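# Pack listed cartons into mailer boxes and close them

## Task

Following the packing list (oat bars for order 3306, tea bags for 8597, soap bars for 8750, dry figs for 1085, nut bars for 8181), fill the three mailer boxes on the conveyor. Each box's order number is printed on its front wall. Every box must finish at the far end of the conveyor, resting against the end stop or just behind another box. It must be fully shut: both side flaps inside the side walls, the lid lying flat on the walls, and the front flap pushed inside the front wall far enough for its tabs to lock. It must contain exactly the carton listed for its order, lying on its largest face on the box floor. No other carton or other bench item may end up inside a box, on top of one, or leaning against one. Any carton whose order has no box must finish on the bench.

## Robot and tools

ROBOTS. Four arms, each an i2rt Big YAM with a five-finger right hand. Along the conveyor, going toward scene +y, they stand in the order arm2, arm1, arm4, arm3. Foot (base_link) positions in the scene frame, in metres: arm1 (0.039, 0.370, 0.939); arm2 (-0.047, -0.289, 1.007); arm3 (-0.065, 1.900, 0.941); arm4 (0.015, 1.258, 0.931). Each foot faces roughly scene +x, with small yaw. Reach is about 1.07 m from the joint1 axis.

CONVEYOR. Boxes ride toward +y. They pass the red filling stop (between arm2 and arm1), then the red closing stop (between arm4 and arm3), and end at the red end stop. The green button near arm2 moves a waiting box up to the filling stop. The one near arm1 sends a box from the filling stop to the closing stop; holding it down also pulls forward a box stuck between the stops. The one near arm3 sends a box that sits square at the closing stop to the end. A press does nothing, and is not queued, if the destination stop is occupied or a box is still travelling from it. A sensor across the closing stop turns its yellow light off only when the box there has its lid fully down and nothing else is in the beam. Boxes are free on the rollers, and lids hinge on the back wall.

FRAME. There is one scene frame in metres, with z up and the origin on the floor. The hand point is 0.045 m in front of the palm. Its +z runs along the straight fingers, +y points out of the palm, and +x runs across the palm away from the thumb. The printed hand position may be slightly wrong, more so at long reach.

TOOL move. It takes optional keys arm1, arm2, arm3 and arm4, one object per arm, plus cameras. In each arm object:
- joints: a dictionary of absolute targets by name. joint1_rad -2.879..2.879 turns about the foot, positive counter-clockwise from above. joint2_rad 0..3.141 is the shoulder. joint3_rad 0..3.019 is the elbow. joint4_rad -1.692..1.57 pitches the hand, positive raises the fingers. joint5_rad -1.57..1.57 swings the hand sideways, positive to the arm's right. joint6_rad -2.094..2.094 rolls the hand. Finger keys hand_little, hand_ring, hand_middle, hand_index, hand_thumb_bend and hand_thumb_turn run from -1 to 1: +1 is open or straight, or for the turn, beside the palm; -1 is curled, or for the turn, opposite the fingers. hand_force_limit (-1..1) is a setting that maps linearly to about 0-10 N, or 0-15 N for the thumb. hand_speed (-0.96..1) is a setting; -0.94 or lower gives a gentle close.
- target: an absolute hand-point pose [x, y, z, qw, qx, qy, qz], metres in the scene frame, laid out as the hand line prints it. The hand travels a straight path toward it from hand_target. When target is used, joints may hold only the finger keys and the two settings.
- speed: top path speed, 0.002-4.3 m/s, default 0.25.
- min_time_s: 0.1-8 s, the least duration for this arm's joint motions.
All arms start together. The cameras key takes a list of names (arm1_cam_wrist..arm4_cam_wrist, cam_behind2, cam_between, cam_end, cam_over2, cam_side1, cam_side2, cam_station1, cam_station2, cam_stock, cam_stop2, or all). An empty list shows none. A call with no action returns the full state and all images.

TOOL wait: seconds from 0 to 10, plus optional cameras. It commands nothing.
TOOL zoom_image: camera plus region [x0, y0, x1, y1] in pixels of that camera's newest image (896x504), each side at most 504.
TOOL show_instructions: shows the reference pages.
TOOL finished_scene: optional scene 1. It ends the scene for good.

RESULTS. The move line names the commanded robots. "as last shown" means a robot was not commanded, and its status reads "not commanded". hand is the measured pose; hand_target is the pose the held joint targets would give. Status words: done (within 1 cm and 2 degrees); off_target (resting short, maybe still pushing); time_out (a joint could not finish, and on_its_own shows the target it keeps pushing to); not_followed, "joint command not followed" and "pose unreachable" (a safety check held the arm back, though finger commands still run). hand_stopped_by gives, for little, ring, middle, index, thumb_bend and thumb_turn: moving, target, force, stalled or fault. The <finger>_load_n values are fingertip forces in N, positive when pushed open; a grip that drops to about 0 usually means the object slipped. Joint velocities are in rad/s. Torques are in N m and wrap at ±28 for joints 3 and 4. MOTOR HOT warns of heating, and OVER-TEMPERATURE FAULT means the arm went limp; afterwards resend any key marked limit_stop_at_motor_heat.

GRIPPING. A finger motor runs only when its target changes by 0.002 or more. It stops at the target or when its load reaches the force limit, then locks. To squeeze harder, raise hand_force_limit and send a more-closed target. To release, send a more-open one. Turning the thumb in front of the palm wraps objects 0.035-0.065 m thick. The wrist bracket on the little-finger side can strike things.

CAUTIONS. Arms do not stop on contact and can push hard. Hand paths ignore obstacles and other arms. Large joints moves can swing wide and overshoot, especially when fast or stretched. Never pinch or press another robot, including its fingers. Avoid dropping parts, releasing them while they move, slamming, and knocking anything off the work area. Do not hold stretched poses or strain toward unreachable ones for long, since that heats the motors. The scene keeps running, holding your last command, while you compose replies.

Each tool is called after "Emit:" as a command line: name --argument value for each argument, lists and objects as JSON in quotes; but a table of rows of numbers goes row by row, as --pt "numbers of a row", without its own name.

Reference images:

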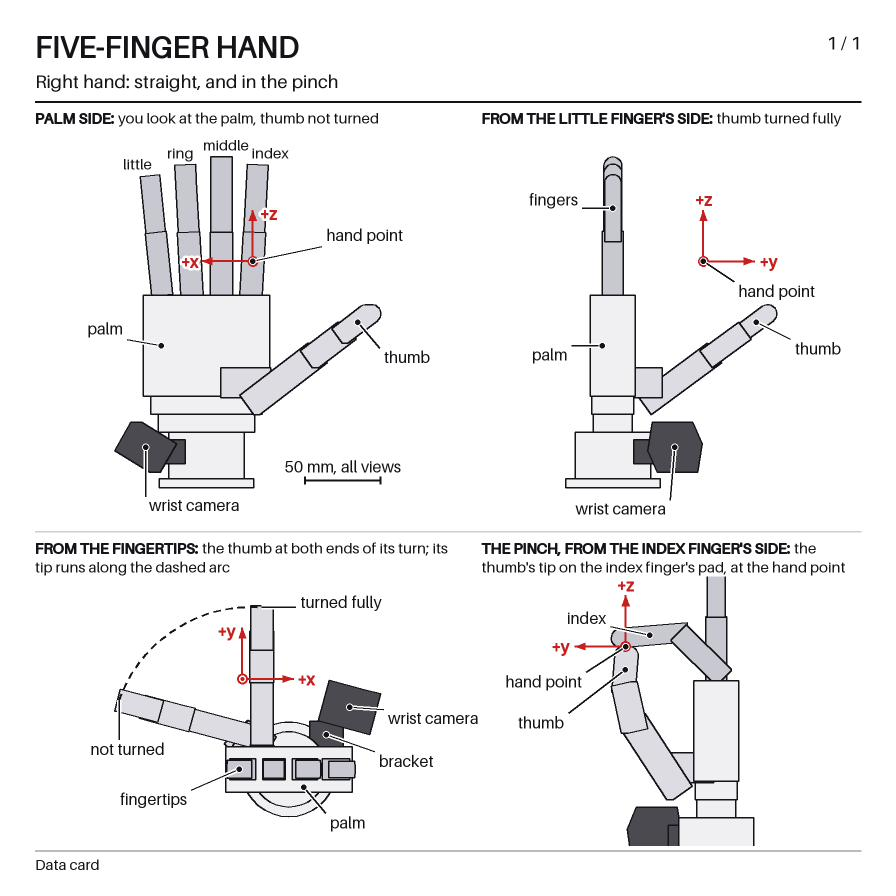

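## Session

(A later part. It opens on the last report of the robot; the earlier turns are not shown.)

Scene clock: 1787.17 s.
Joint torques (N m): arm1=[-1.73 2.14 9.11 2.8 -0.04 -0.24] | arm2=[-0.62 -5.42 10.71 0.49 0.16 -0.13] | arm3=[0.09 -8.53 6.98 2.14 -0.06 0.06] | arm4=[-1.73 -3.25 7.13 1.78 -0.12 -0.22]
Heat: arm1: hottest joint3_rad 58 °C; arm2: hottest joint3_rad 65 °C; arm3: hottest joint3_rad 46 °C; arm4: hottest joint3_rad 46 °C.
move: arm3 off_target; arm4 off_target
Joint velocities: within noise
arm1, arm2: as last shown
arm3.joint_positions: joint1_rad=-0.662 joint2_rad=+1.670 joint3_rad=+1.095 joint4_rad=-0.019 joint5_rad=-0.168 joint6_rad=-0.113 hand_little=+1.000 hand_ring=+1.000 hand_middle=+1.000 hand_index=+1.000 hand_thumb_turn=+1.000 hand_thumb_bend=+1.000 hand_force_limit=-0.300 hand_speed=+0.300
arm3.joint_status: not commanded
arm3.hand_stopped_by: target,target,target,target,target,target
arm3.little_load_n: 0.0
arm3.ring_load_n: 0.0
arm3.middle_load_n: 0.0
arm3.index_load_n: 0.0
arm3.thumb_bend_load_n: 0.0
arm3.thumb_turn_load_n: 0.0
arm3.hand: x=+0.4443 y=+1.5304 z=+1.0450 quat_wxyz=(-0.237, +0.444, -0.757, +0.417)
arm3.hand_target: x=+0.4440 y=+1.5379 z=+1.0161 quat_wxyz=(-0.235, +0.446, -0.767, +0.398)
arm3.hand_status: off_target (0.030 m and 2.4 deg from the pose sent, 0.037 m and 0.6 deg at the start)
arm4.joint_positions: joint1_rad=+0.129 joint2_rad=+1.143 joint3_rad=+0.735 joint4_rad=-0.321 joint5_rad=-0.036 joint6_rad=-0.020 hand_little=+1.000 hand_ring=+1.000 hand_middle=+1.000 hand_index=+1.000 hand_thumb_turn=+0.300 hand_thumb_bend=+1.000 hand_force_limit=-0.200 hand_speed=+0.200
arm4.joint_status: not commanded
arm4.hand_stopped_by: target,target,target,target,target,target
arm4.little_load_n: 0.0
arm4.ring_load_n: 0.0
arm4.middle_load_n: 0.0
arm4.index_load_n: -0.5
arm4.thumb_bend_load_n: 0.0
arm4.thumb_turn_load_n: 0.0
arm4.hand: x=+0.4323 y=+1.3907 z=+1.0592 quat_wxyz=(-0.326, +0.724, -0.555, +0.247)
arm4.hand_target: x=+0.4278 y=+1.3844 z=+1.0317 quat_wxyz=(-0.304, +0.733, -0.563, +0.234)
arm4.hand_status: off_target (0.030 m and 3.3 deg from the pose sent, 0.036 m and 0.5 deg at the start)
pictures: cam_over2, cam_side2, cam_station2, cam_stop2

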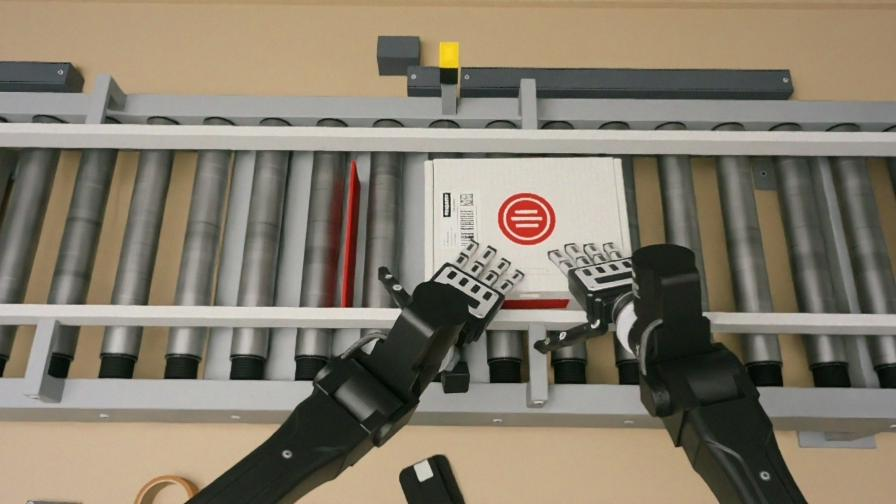

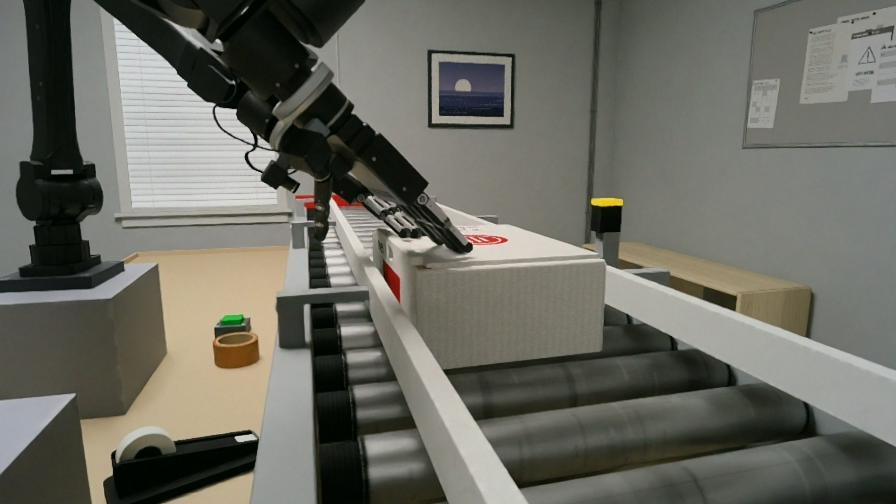

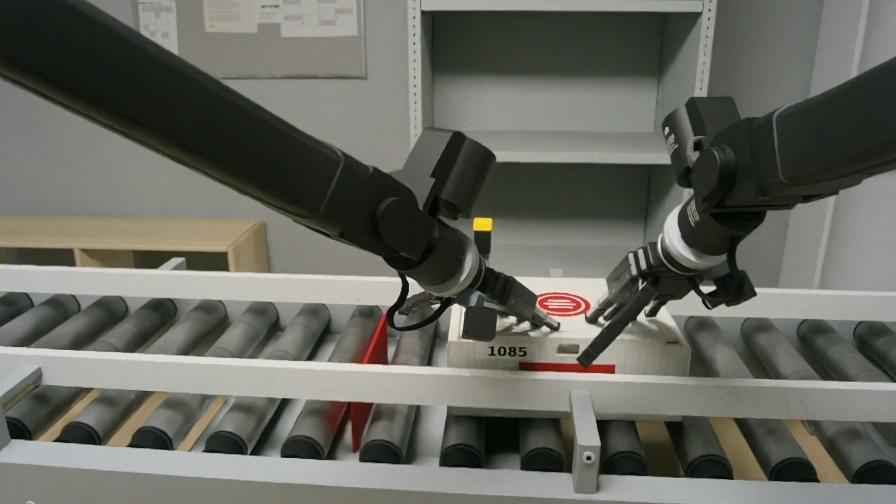

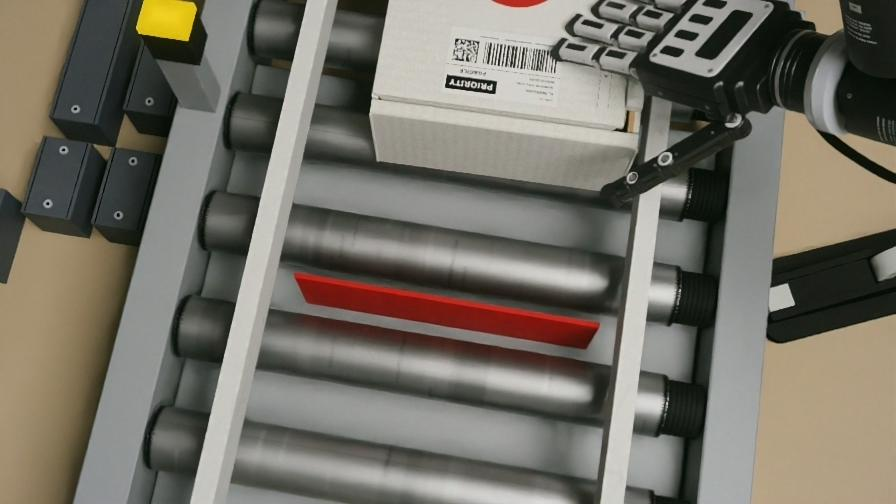

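Emit:
move --arm3 '{"target": [0.42, 1.53, 0.985, 0.2309, -0.4435, 0.7681, -0.3999], "speed": 0.04}' --arm4 '{"target": [0.405, 1.385, 0.995, 0.3036, -0.7329, 0.5624, -0.2330], "speed": 0.04}' --cameras '["cam_side2","cam_over2","cam_station2","cam_stop2"]'

Emit:
zoom_image --camera "cam_stop2" --region '[360, 60, 660, 220]'

Emit:
zoom_image --camera "cam_station2" --region '[430, 270, 710, 400]'

Scene clock: 1798.43 s.
Joint torques (N m): arm1=[-1.73 2.14 9.11 2.78 -0.04 -0.24] | arm2=[-0.62 -5.42 10.73 0.5 0.16 -0.13] | arm3=[-2.26 -7.77 5.09 0.98 -0.08 -0.16] | arm4=[-0.56 -2.49 5.01 0.35 0.03 -0.11]
Heat: arm1: hottest joint3_rad 58 °C; arm2: hottest joint3_rad 65 °C; arm3: hottest joint3_rad 45 °C; arm4: hottest joint3_rad 45 °C.
move: arm3 off_target; arm4 off_target
Joint velocities: within noise
arm1.joint_positions: joint1_rad=+0.316 joint2_rad=+0.406 joint3_rad=+1.007 joint4_rad=-1.028 joint5_rad=+0.002 joint6_rad=-0.982 hand_little=+1.000 hand_ring=+1.000 hand_middle=+1.000 hand_index=+1.000 hand_thumb_turn=+1.000 hand_thumb_bend=+1.000 hand_force_limit=+0.000 hand_speed=-0.800
arm1.joint_status: not commanded
arm1.hand_stopped_by: target,target,target,target,target,target
arm1.little_load_n: 0.0
arm1.ring_load_n: 0.0
arm1.middle_load_n: 0.0
arm1.index_load_n: 0.0
arm1.thumb_bend_load_n: 0.0
arm1.thumb_turn_load_n: 0.0
arm1.hand: x=+0.2613 y=+0.4380 z=+1.3357 quat_wxyz=(-0.263, +0.835, -0.065, +0.479)
arm1.hand_target: x=+0.2659 y=+0.4351 z=+1.3400 quat_wxyz=(-0.260, +0.828, -0.063, +0.493)
arm1.hand_status: not commanded
arm2.joint_positions: joint1_rad=+0.803 joint2_rad=+1.195 joint3_rad=+1.279 joint4_rad=-1.267 joint5_rad=+0.350 joint6_rad=-0.612 hand_little=+1.000 hand_ring=+1.000 hand_middle=+1.000 hand_index=+1.000 hand_thumb_turn=+1.000 hand_thumb_bend=+1.000 hand_force_limit=+0.000 hand_speed=-0.800
arm2.joint_status: not commanded
arm2.hand_stopped_by: target,target,target,target,target,target
arm2.little_load_n: 0.0
arm2.ring_load_n: 0.0
arm2.middle_load_n: 0.0
arm2.index_load_n: 0.0
arm2.thumb_bend_load_n: 0.0
arm2.thumb_turn_load_n: 0.0
arm2.hand: x=+0.2742 y=-0.1069 z=+1.2866 quat_wxyz=(-0.028, +0.956, -0.146, +0.252)
arm2.hand_target: x=+0.2802 y=-0.0991 z=+1.3007 quat_wxyz=(-0.035, +0.956, -0.137, +0.256)
arm2.hand_status: not commanded
arm3.joint_positions: joint1_rad=-0.673 joint2_rad=+1.673 joint3_rad=+1.040 joint4_rad=+0.099 joint5_rad=-0.193 joint6_rad=-0.101 hand_little=+1.000 hand_ring=+1.000 hand_middle=+1.000 hand_index=+1.000 hand_thumb_turn=+1.000 hand_thumb_bend=+1.000 hand_force_limit=-0.300 hand_speed=+0.300
arm3.joint_status: not commanded
arm3.hand_stopped_by: target,target,target,target,target,target
arm3.little_load_n: 0.0
arm3.ring_load_n: 0.0
arm3.middle_load_n: 0.5
arm3.index_load_n: 0.0
arm3.thumb_bend_load_n: 0.0
arm3.thumb_turn_load_n: 0.0
arm3.hand: x=+0.4430 y=+1.5296 z=+1.0386 quat_wxyz=(-0.256, +0.436, -0.744, +0.437)
arm3.hand_target: x=+0.4193 y=+1.5336 z=+0.9889 quat_wxyz=(-0.235, +0.439, -0.770, +0.398)
arm3.hand_status: off_target (0.058 m and 5.8 deg from the pose sent, 0.065 m and 2.4 deg at the start)
arm4.joint_positions: joint1_rad=+0.129 joint2_rad=+1.117 joint3_rad=+0.651 joint4_rad=-0.178 joint5_rad=-0.034 joint6_rad=-0.020 hand_little=+1.000 hand_ring=+1.000 hand_middle=+1.000 hand_index=+1.000 hand_thumb_turn=+0.300 hand_thumb_bend=+1.000 hand_force_limit=-0.200 hand_speed=+0.200
arm4.joint_status: not commanded
arm4.hand_stopped_by: target,target,target,target,target,target
arm4.little_load_n: 0.0
arm4.ring_load_n: 0.0
arm4.middle_load_n: 0.5
arm4.index_load_n: 0.0
arm4.thumb_bend_load_n: 0.0
arm4.thumb_turn_load_n: 0.0
arm4.hand: x=+0.4315 y=+1.3902 z=+1.0505 quat_wxyz=(-0.355, +0.710, -0.544, +0.272)
arm4.hand_target: x=+0.4049 y=+1.3856 z=+1.0026 quat_wxyz=(-0.311, +0.731, -0.559, +0.236)
arm4.hand_status: off_target (0.062 m and 8.1 deg from the pose sent, 0.070 m and 3.3 deg at the start)
pictures: cam_over2, cam_side2, cam_station2, cam_stop2

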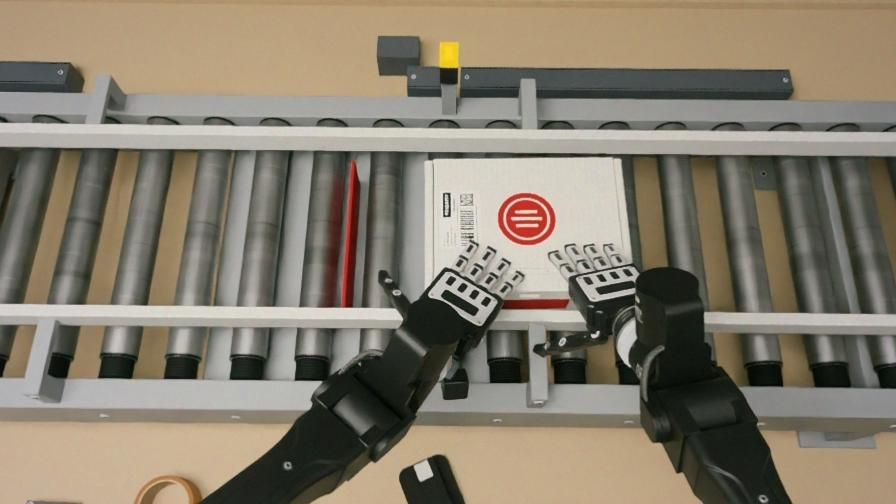

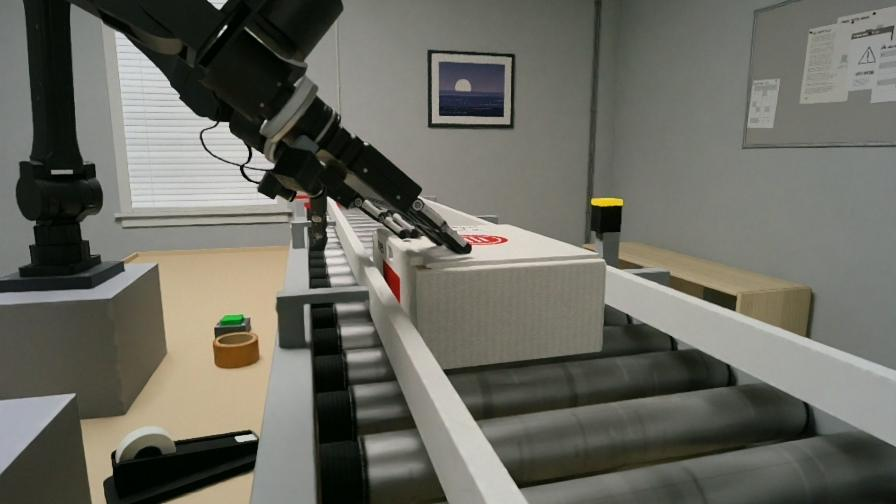

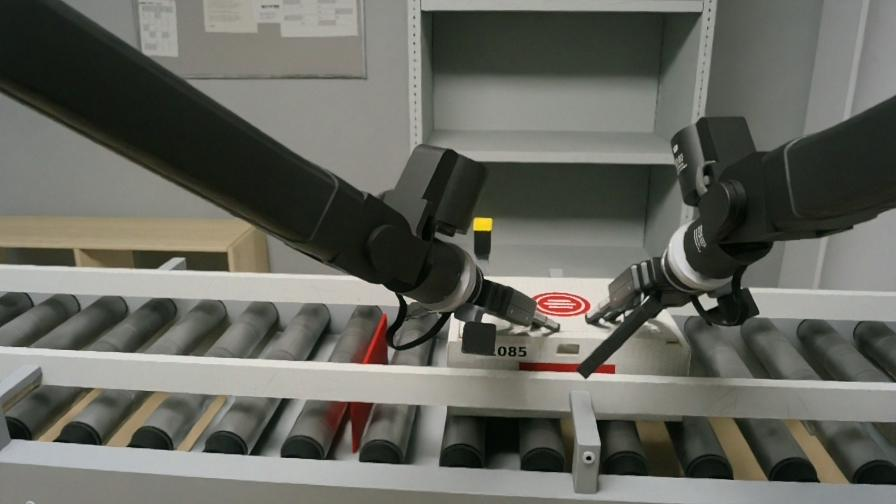

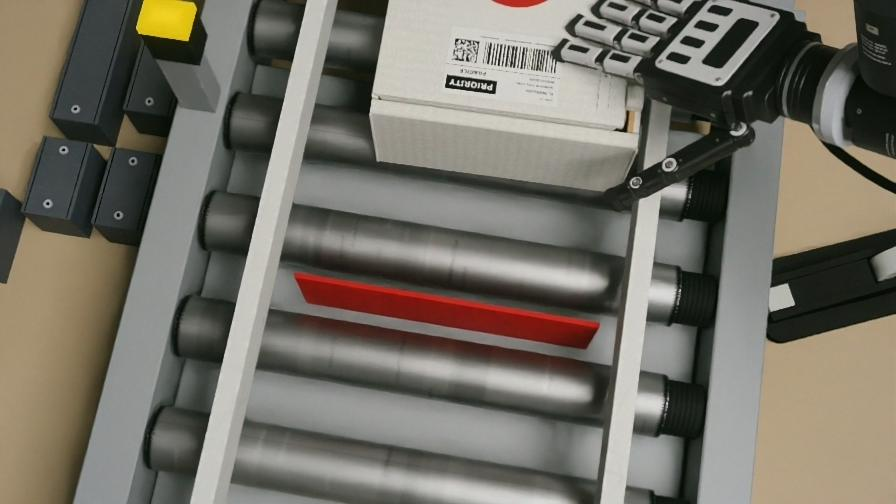

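Scaled by 1.680 from the camera's image (finer frame: 1280x720).

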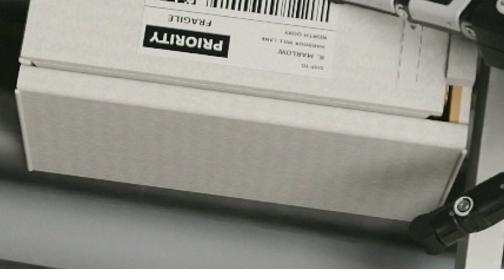

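Scaled by 1.800 from the camera's image (finer frame: 1280x720).

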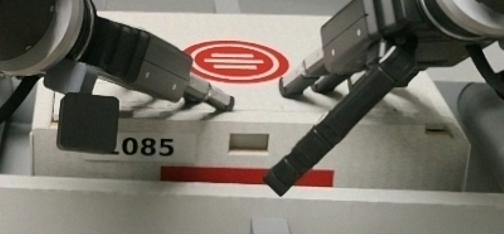

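Emit:
move --arm3 '{"target": [0.41, 1.56, 1.14, 0.2309, -0.4435, 0.7681, -0.3999], "speed": 0.15}' --arm4 '{"target": [0.36, 1.34, 1.18, 0.3036, -0.7329, 0.5624, -0.2330], "speed": 0.15}' --cameras '["cam_side2", "cam_station2", "cam_stop2", "cam_over2"]'

Scene clock: 1822.53 s.
Joint torques (N m): arm1=[-1.73 2.2 9.13 2.78 -0.04 -0.24] | arm2=[-0.67 -5.48 10.71 0.5 0.17 -0.13] | arm3=[0.15 -10.11 12.96 0.92 0 -0.12] | arm4=[-1.79 -4.42 12.62 0.59 -0.29 -0.23]
Heat: arm1: hottest joint3_rad 58 °C; arm2: hottest joint3_rad 65 °C; arm3: hottest joint3_rad 44 °C; arm4: hottest joint3_rad 42 °C.
move: arm3 off_target; arm4 off_target
Joint velocities: within noise
arm1, arm2: as last shown
arm1.little_load_n: -0.5
arm3.joint_positions: joint1_rad=-0.676 joint2_rad=+1.469 joint3_rad=+1.097 joint4_rad=-0.303 joint5_rad=-0.155 joint6_rad=-0.105 hand_little=+1.000 hand_ring=+1.000 hand_middle=+1.000 hand_index=+1.000 hand_thumb_turn=+1.000 hand_thumb_bend=+1.000 hand_force_limit=-0.300 hand_speed=+0.300
arm3.joint_status: not commanded
arm3.hand_stopped_by: target,target,target,target,target,target
arm3.little_load_n: 0.0
arm3.ring_load_n: 0.0
arm3.middle_load_n: 0.0
arm3.index_load_n: 0.0
arm3.thumb_bend_load_n: 0.0
arm3.thumb_turn_load_n: -0.5
arm3.hand: x=+0.3949 y=+1.5609 z=+1.1121 quat_wxyz=(-0.219, +0.439, -0.781, +0.386)
arm3.hand_target: x=+0.4069 y=+1.5556 z=+1.1402 quat_wxyz=(-0.224, +0.441, -0.770, +0.403)
arm3.hand_status: off_target (0.032 m and 2.7 deg from the pose sent, 0.111 m and 5.8 deg at the start)
arm4.joint_positions: joint1_rad=+0.018 joint2_rad=+0.878 joint3_rad=+0.863 joint4_rad=-0.838 joint5_rad=-0.106 joint6_rad=-0.098 hand_little=+1.000 hand_ring=+1.000 hand_middle=+1.000 hand_index=+1.000 hand_thumb_turn=+0.300 hand_thumb_bend=+1.000 hand_force_limit=-0.200 hand_speed=+0.200
arm4.joint_status: not commanded
arm4.hand_stopped_by: target,target,target,target,target,target
arm4.little_load_n: -0.5
arm4.ring_load_n: 0.0
arm4.middle_load_n: 0.0
arm4.index_load_n: 0.0
arm4.thumb_bend_load_n: 0.0
arm4.thumb_turn_load_n: 0.0
arm4.hand: x=+0.3485 y=+1.3422 z=+1.1496 quat_wxyz=(-0.284, +0.739, -0.572, +0.213)
arm4.hand_target: x=+0.3581 y=+1.3385 z=+1.1765 quat_wxyz=(-0.296, +0.734, -0.566, +0.230)
arm4.hand_status: off_target (0.033 m and 3.6 deg from the pose sent, 0.156 m and 8.1 deg at the start)
pictures: cam_over2, cam_side2, cam_station2, cam_stop2

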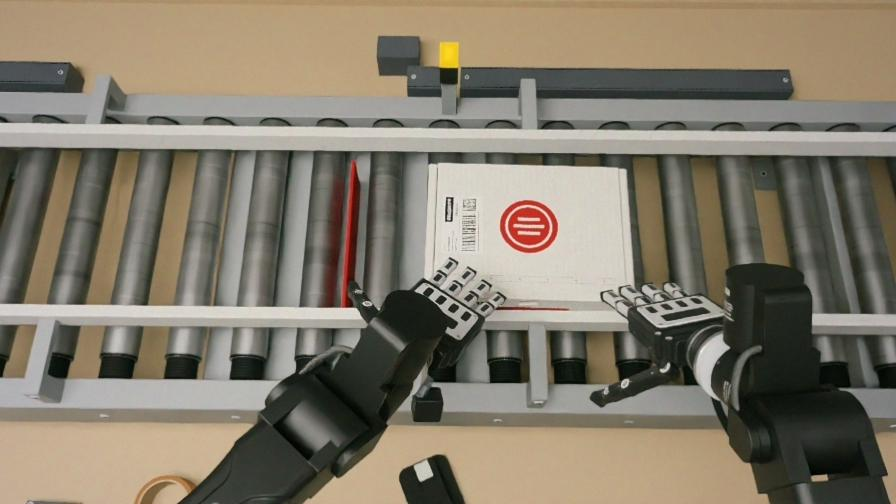

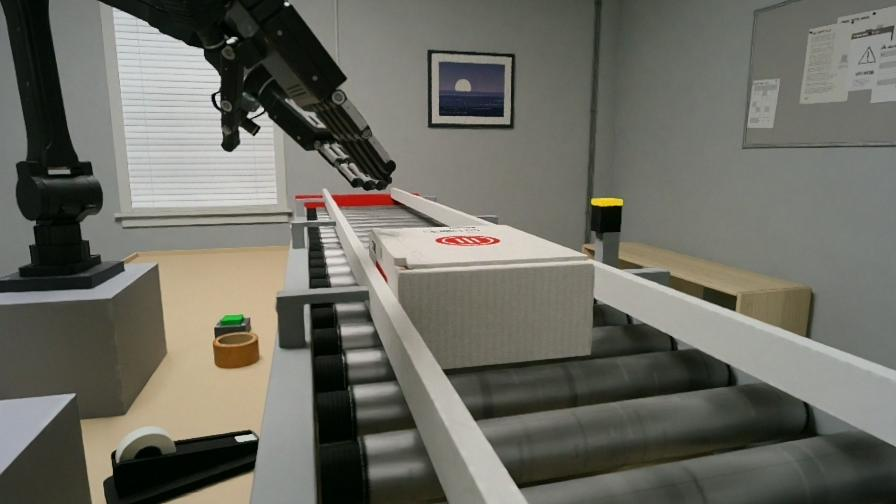

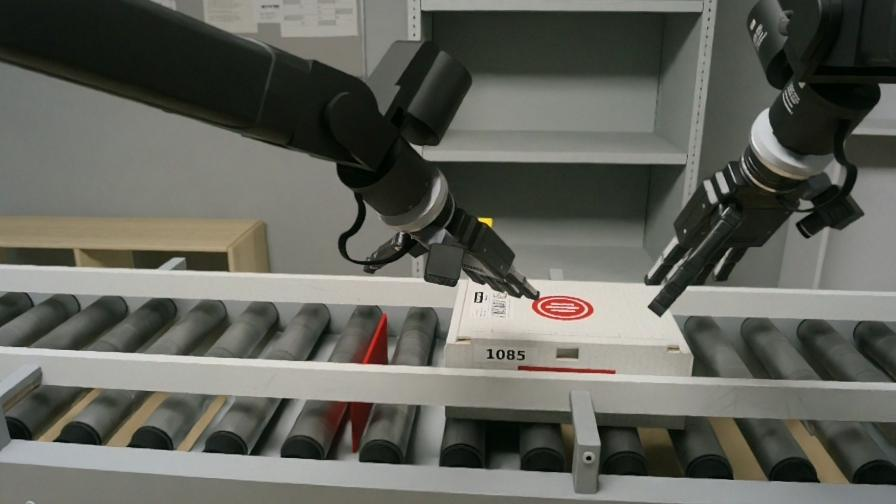

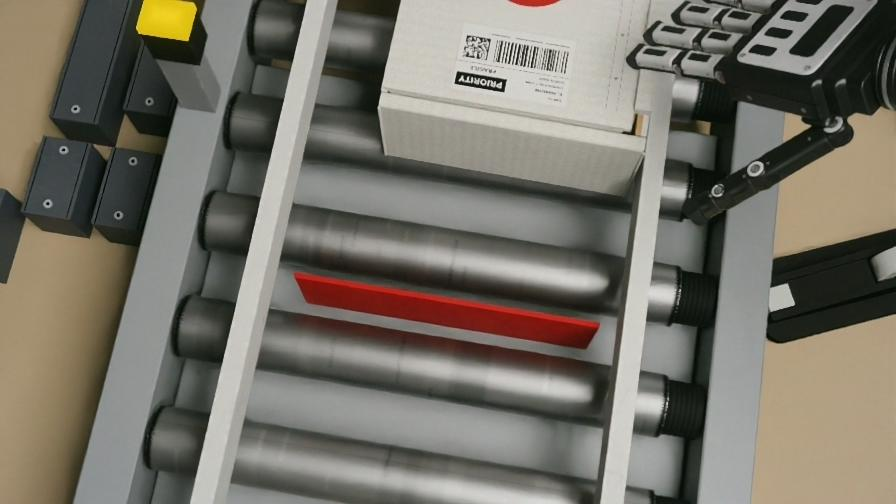

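Emit:
zoom_image --camera "cam_station2" --region '[430, 260, 710, 400]'

Emit:
zoom_image --camera "cam_side2" --region '[350, 210, 610, 380]'

Emit:
zoom_image --camera "cam_stop2" --region '[360, 60, 680, 220]'

Scaled by 1.800 from the camera's image (finer frame: 1280x720).

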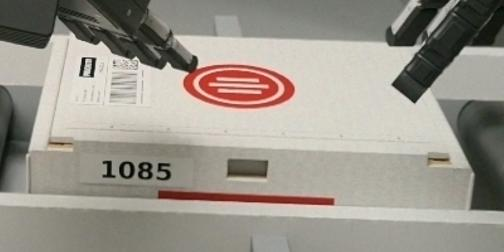

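Scaled by 1.938 from the camera's image (finer frame: 1280x720).

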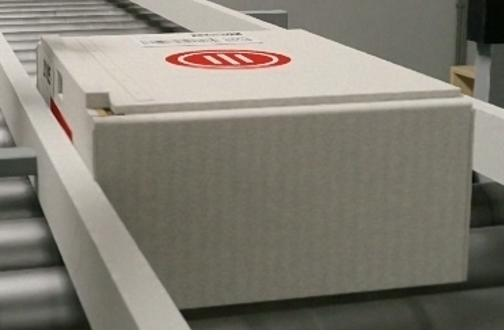

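Scaled by 1.575 from the camera's image (finer frame: 1280x720).

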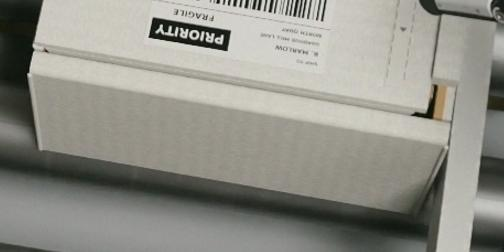

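Emit:
move --arm3 '{"joints": {"joint1_rad": -0.198, "joint2_rad": 0.576, "joint3_rad": 1.433, "joint4_rad": -1.366, "joint5_rad": 0, "joint6_rad": -1.205}, "min_time_s": 2.5}' --arm4 '{"target": [0.40, 1.18, 1.2, -0.0468, 0.8402, 0.0735, 0.5353], "speed": 0.25, "joints": {"hand_thumb_turn": -1}}' --cameras '["arm3_cam_wrist", "cam_side2"]'

Emit:
move --arm4 '{"target": [0.515, 1.19, 1.095, -0.0468, 0.8402, 0.0735, 0.5353], "speed": 0.2}' --cameras '["cam_side2", "cam_station2", "cam_over2"]'

Scene clock: 1869.73 s.
Joint torques (N m): arm1=[-1.73 2.2 9.13 2.78 -0.04 -0.24] | arm2=[-0.62 -5.36 10.7 0.49 0.17 -0.13] | arm3=[0.26 4.37 9.61 1.03 0.09 -0.22] | arm4=[-1.9 -2.67 9.62 2.7 -0.36 -0.31]
Heat: arm1: hottest joint3_rad 58 °C; arm2: hottest joint3_rad 66 °C; arm3: hottest joint3_rad 49 °C; arm4: hottest joint3_rad 46 °C.
move: arm3 done; arm4 off_target
Joint velocities: within noise
arm1, arm2: as last shown
arm1.little_load_n: 0.0
arm3.joint_positions: joint1_rad=-0.218 joint2_rad=+0.556 joint3_rad=+1.399 joint4_rad=-1.348 joint5_rad=-0.017 joint6_rad=-1.188 hand_little=+1.000 hand_ring=+1.000 hand_middle=+1.000 hand_index=+1.000 hand_thumb_turn=+1.000 hand_thumb_bend=+1.000 hand_force_limit=-0.300 hand_speed=+0.300
arm3.joint_status: all done
arm3.hand_stopped_by: target,target,target,target,target,target
arm3.little_load_n: 0.0
arm3.ring_load_n: -0.5
arm3.middle_load_n: 0.0
arm3.index_load_n: 0.0
arm3.thumb_bend_load_n: 0.0
arm3.thumb_turn_load_n: 0.0
arm3.hand: x=+0.1135 y=+1.8143 z=+1.4425 quat_wxyz=(-0.029, +0.815, -0.269, +0.512)
arm3.hand_target: x=+0.1097 y=+1.8160 z=+1.4537 quat_wxyz=(-0.027, +0.816, -0.260, +0.516)
arm3.hand_status: not commanded
arm4.joint_positions: joint1_rad=-0.302 joint2_rad=+0.698 joint3_rad=+0.650 joint4_rad=-0.460 joint5_rad=-0.359 joint6_rad=-1.719 hand_little=+1.000 hand_ring=+1.000 hand_middle=+1.000 hand_index=+1.000 hand_thumb_turn=-1.000 hand_thumb_bend=+1.000 hand_force_limit=-0.200 hand_speed=+0.200
arm4.joint_status: all done
arm4.hand_stopped_by: target,target,target,target,target,target
arm4.little_load_n: 0.0
arm4.ring_load_n: 0.0
arm4.middle_load_n: 0.0
arm4.index_load_n: 0.0
arm4.thumb_bend_load_n: 0.0
arm4.thumb_turn_load_n: 0.0
arm4.hand: x=+0.3978 y=+1.1868 z=+1.1843 quat_wxyz=(-0.062, +0.851, +0.067, +0.518)
arm4.hand_target: x=+0.4015 y=+1.1812 z=+1.1974 quat_wxyz=(-0.051, +0.840, +0.071, +0.535)
arm4.hand_status: off_target (0.017 m and 3.0 deg from the pose sent, 0.177 m and 90.1 deg at the start)

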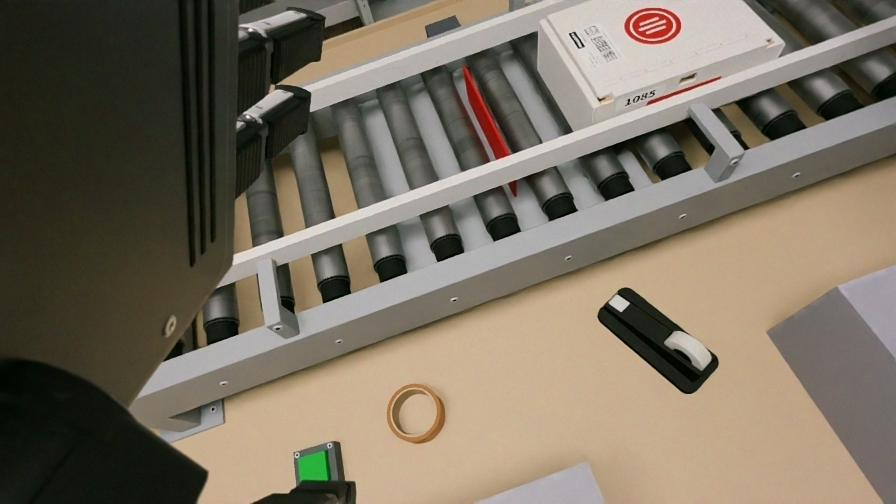

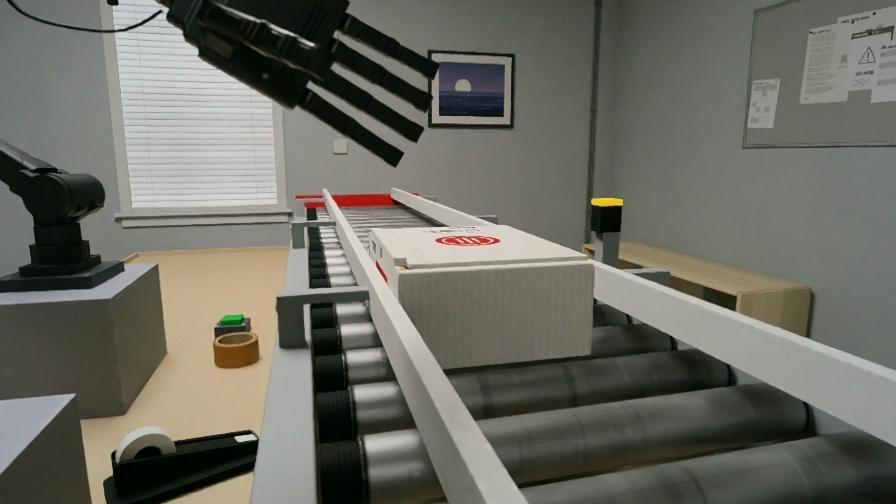

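Scene clock: 1871.37 s.
Joint torques (N m): arm1=[-1.73 2.14 9.13 2.8 -0.04 -0.24] | arm2=[-0.62 -5.42 10.71 0.51 0.16 -0.14] | arm3=[0.38 4.37 9.58 1.05 0.09 -0.22] | arm4=[-0.09 -6.59 9.85 2.7 -0.03 0]
Heat: arm1: hottest joint3_rad 58 °C; arm2: hottest joint3_rad 66 °C; arm3: hottest joint3_rad 49 °C; arm4: hottest joint3_rad 46 °C.
move: arm4 off_target
Joint velocities: within noise
arm1, arm2, arm3: as last shown
arm2.index_load_n: -0.5
arm3.ring_load_n: 0.0
arm4.joint_positions: joint1_rad=-0.235 joint2_rad=+1.165 joint3_rad=+0.593 joint4_rad=+0.069 joint5_rad=-0.264 joint6_rad=-1.704 hand_little=+1.000 hand_ring=+1.000 hand_middle=+1.000 hand_index=+1.000 hand_thumb_turn=-1.000 hand_thumb_bend=+1.000 hand_force_limit=-0.200 hand_speed=+0.200
arm4.joint_status: not commanded
arm4.hand_stopped_by: target,target,target,target,target,target
arm4.little_load_n: 0.0
arm4.ring_load_n: 0.0
arm4.middle_load_n: 0.0
arm4.index_load_n: 0.0
arm4.thumb_bend_load_n: 0.0
arm4.thumb_turn_load_n: 0.5
arm4.hand: x=+0.4975 y=+1.1796 z=+1.0762 quat_wxyz=(-0.042, +0.853, +0.066, +0.516)
arm4.hand_target: x=+0.5114 y=+1.1838 z=+1.0955 quat_wxyz=(-0.042, +0.840, +0.068, +0.536)
arm4.hand_status: off_target (0.028 m and 2.9 deg from the pose sent, 0.147 m and 3.0 deg at the start)
pictures: cam_over2, cam_side2, cam_station2

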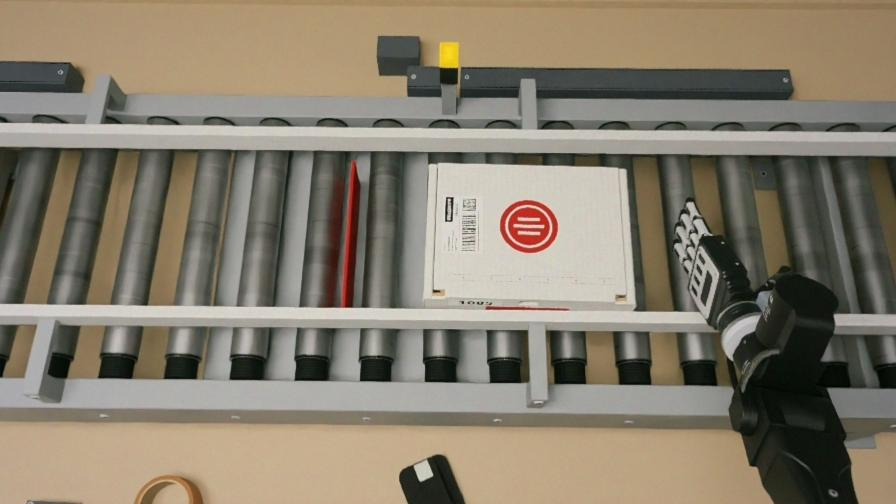

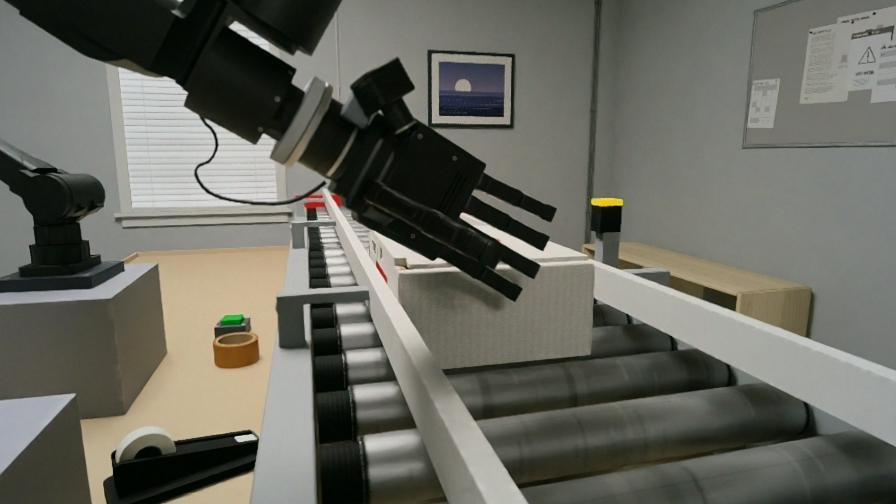

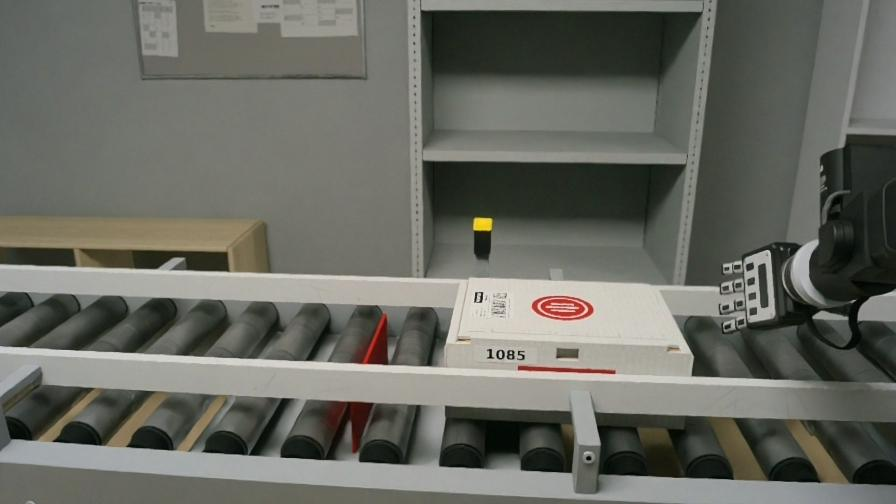

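Emit:
move --arm4 '{"target": [0.52, 1.30, 1.09, -0.0468, 0.8402, 0.0735, 0.5353], "speed": 0.1}' --cameras '["cam_side2", "cam_over2", "cam_stop2"]'

Scene clock: 1877.10 s.
Joint torques (N m): arm1=[-1.73 2.14 9.13 2.78 -0.04 -0.24] | arm2=[-0.67 -5.48 10.7 0.5 0.16 -0.13] | arm3=[0.32 4.37 9.59 1.05 0.09 -0.22] | arm4=[1.03 -6.12 10.52 2.28 -0.32 0.07]
Heat: arm1: hottest joint3_rad 58 °C; arm2: hottest joint3_rad 66 °C; arm3: hottest joint3_rad 49 °C; arm4: hottest joint3_rad 46 °C.
move: arm4 off_target
Joint velocities: within noise
arm1, arm2, arm3: as last shown
arm2.index_load_n: 0.0
arm4.joint_positions: joint1_rad=+0.086 joint2_rad=+1.202 joint3_rad=+0.600 joint4_rad=+0.123 joint5_rad=+0.040 joint6_rad=-1.589 hand_little=+1.000 hand_ring=+1.000 hand_middle=+1.000 hand_index=+1.000 hand_thumb_turn=-1.000 hand_thumb_bend=+1.000 hand_force_limit=-0.200 hand_speed=+0.200
arm4.joint_status: not commanded
arm4.hand_stopped_by: target,target,target,target,target,target
arm4.little_load_n: 0.0
arm4.ring_load_n: 0.0
arm4.middle_load_n: 0.0
arm4.index_load_n: -3.0
arm4.thumb_bend_load_n: 0.0
arm4.thumb_turn_load_n: 0.0
arm4.hand: x=+0.5053 y=+1.2785 z=+1.0746 quat_wxyz=(-0.023, +0.851, +0.076, +0.519)
arm4.hand_target: x=+0.5199 y=+1.2981 z=+1.0908 quat_wxyz=(-0.041, +0.840, +0.080, +0.535)
arm4.hand_status: off_target (0.030 m and 3.5 deg from the pose sent, 0.123 m and 2.9 deg at the start)
pictures: cam_over2, cam_side2, cam_stop2

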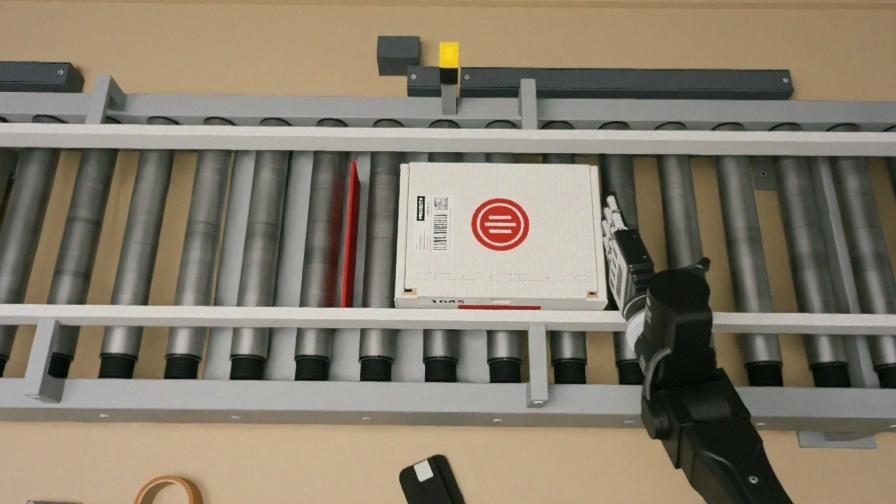

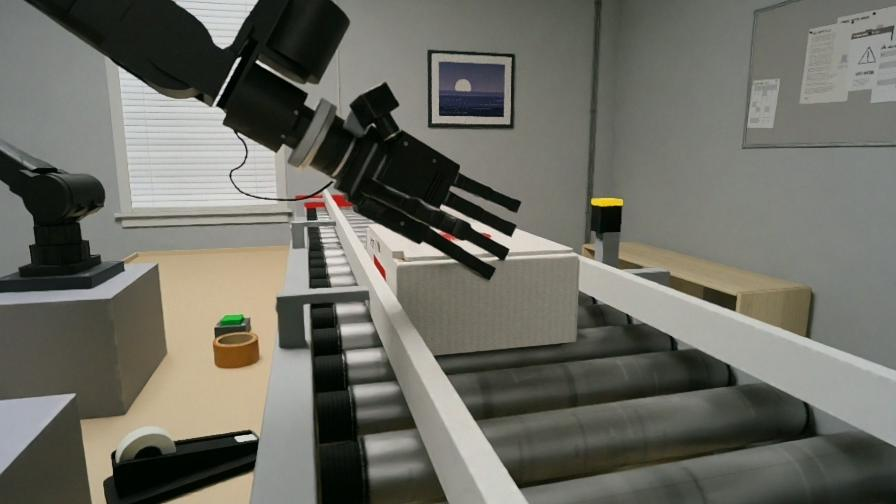

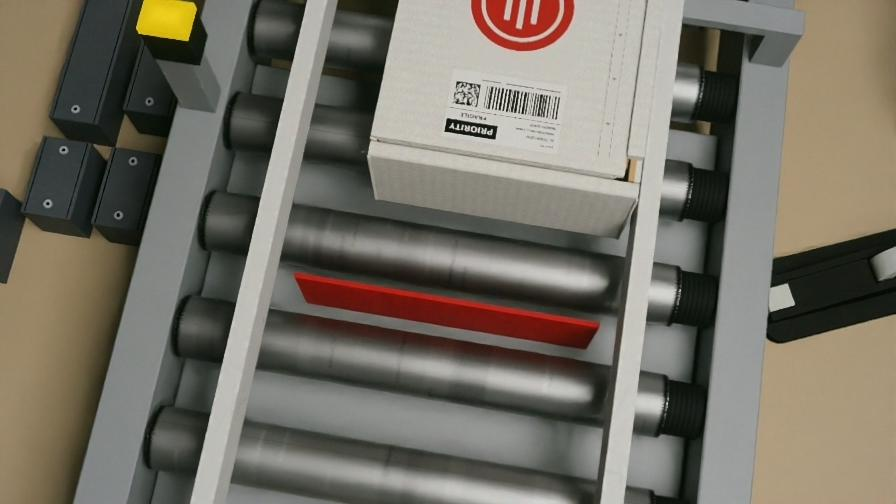

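Emit:
move --arm4 '{"target": [0.52, 1.35, 1.09, -0.0468, 0.8402, 0.0735, 0.5353], "speed": 0.1}' --cameras '["cam_over2", "cam_stop2", "cam_station2"]'

Scene clock: 1881.37 s.
Joint torques (N m): arm1=[-1.73 2.14 9.13 2.78 -0.04 -0.24] | arm2=[-0.67 -5.42 10.67 0.5 0.16 -0.13] | arm3=[0.32 4.37 9.59 1.05 0.08 -0.22] | arm4=[0.91 -6.36 10.86 2.3 -0.23 0.08]
Heat: arm1: hottest joint3_rad 58 °C; arm2: hottest joint3_rad 66 °C; arm3: hottest joint3_rad 49 °C; arm4: hottest joint3_rad 46 °C.
move: arm4 off_target
Joint velocities: within noise
arm1, arm2, arm3: as last shown
arm1.thumb_turn_load_n: -0.5
arm3.ring_load_n: -0.5
arm4.joint_positions: joint1_rad=+0.227 joint2_rad=+1.237 joint3_rad=+0.630 joint4_rad=+0.123 joint5_rad=+0.165 joint6_rad=-1.514 hand_little=+1.000 hand_ring=+1.000 hand_middle=+1.000 hand_index=+1.000 hand_thumb_turn=-1.000 hand_thumb_bend=+1.000 hand_force_limit=-0.200 hand_speed=+0.200
arm4.joint_status: not commanded
arm4.hand_stopped_by: target,target,target,target,target,target
arm4.little_load_n: -0.5
arm4.ring_load_n: 0.0
arm4.middle_load_n: 0.0
arm4.index_load_n: -3.0
arm4.thumb_bend_load_n: 0.0
arm4.thumb_turn_load_n: 0.5
arm4.hand: x=+0.5047 y=+1.3274 z=+1.0740 quat_wxyz=(-0.026, +0.851, +0.072, +0.520)
arm4.hand_target: x=+0.5196 y=+1.3490 z=+1.0911 quat_wxyz=(-0.045, +0.840, +0.074, +0.536)
arm4.hand_status: off_target (0.032 m and 3.3 deg from the pose sent, 0.075 m and 3.5 deg at the start)
pictures: cam_over2, cam_station2, cam_stop2

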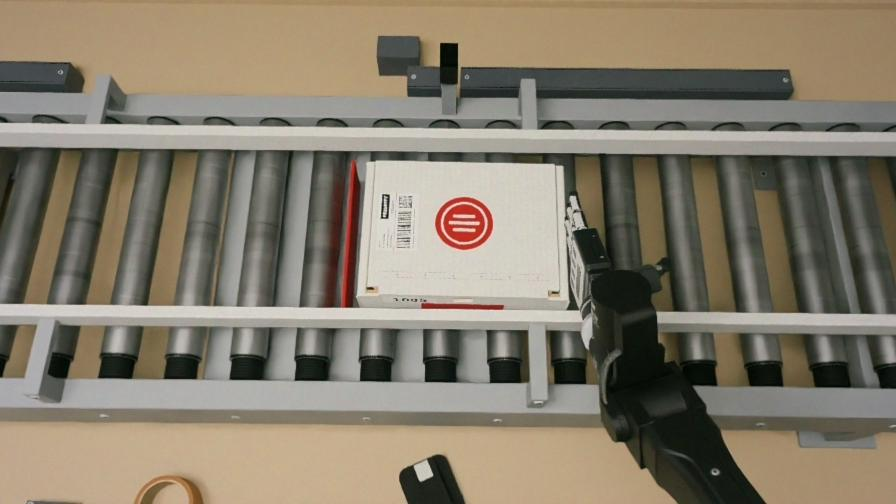

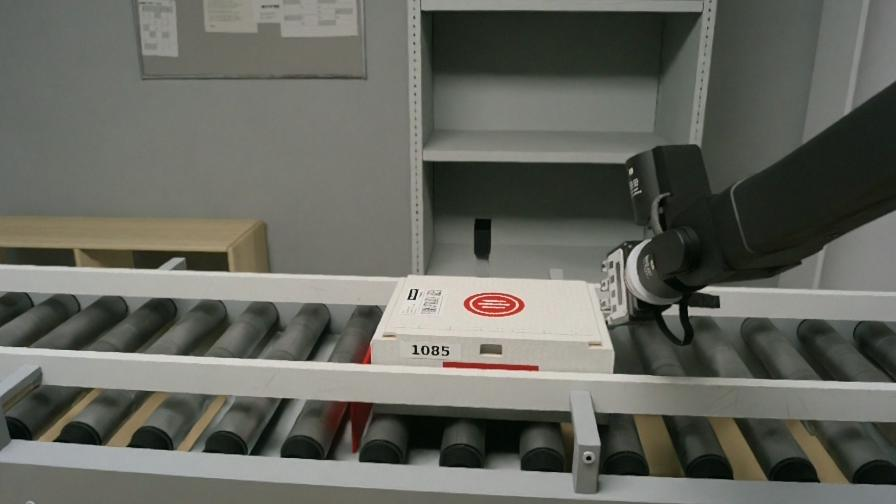

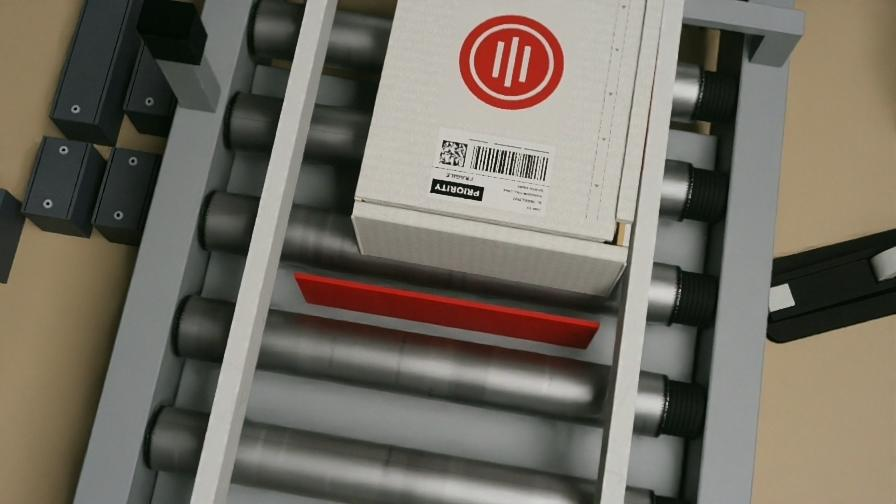

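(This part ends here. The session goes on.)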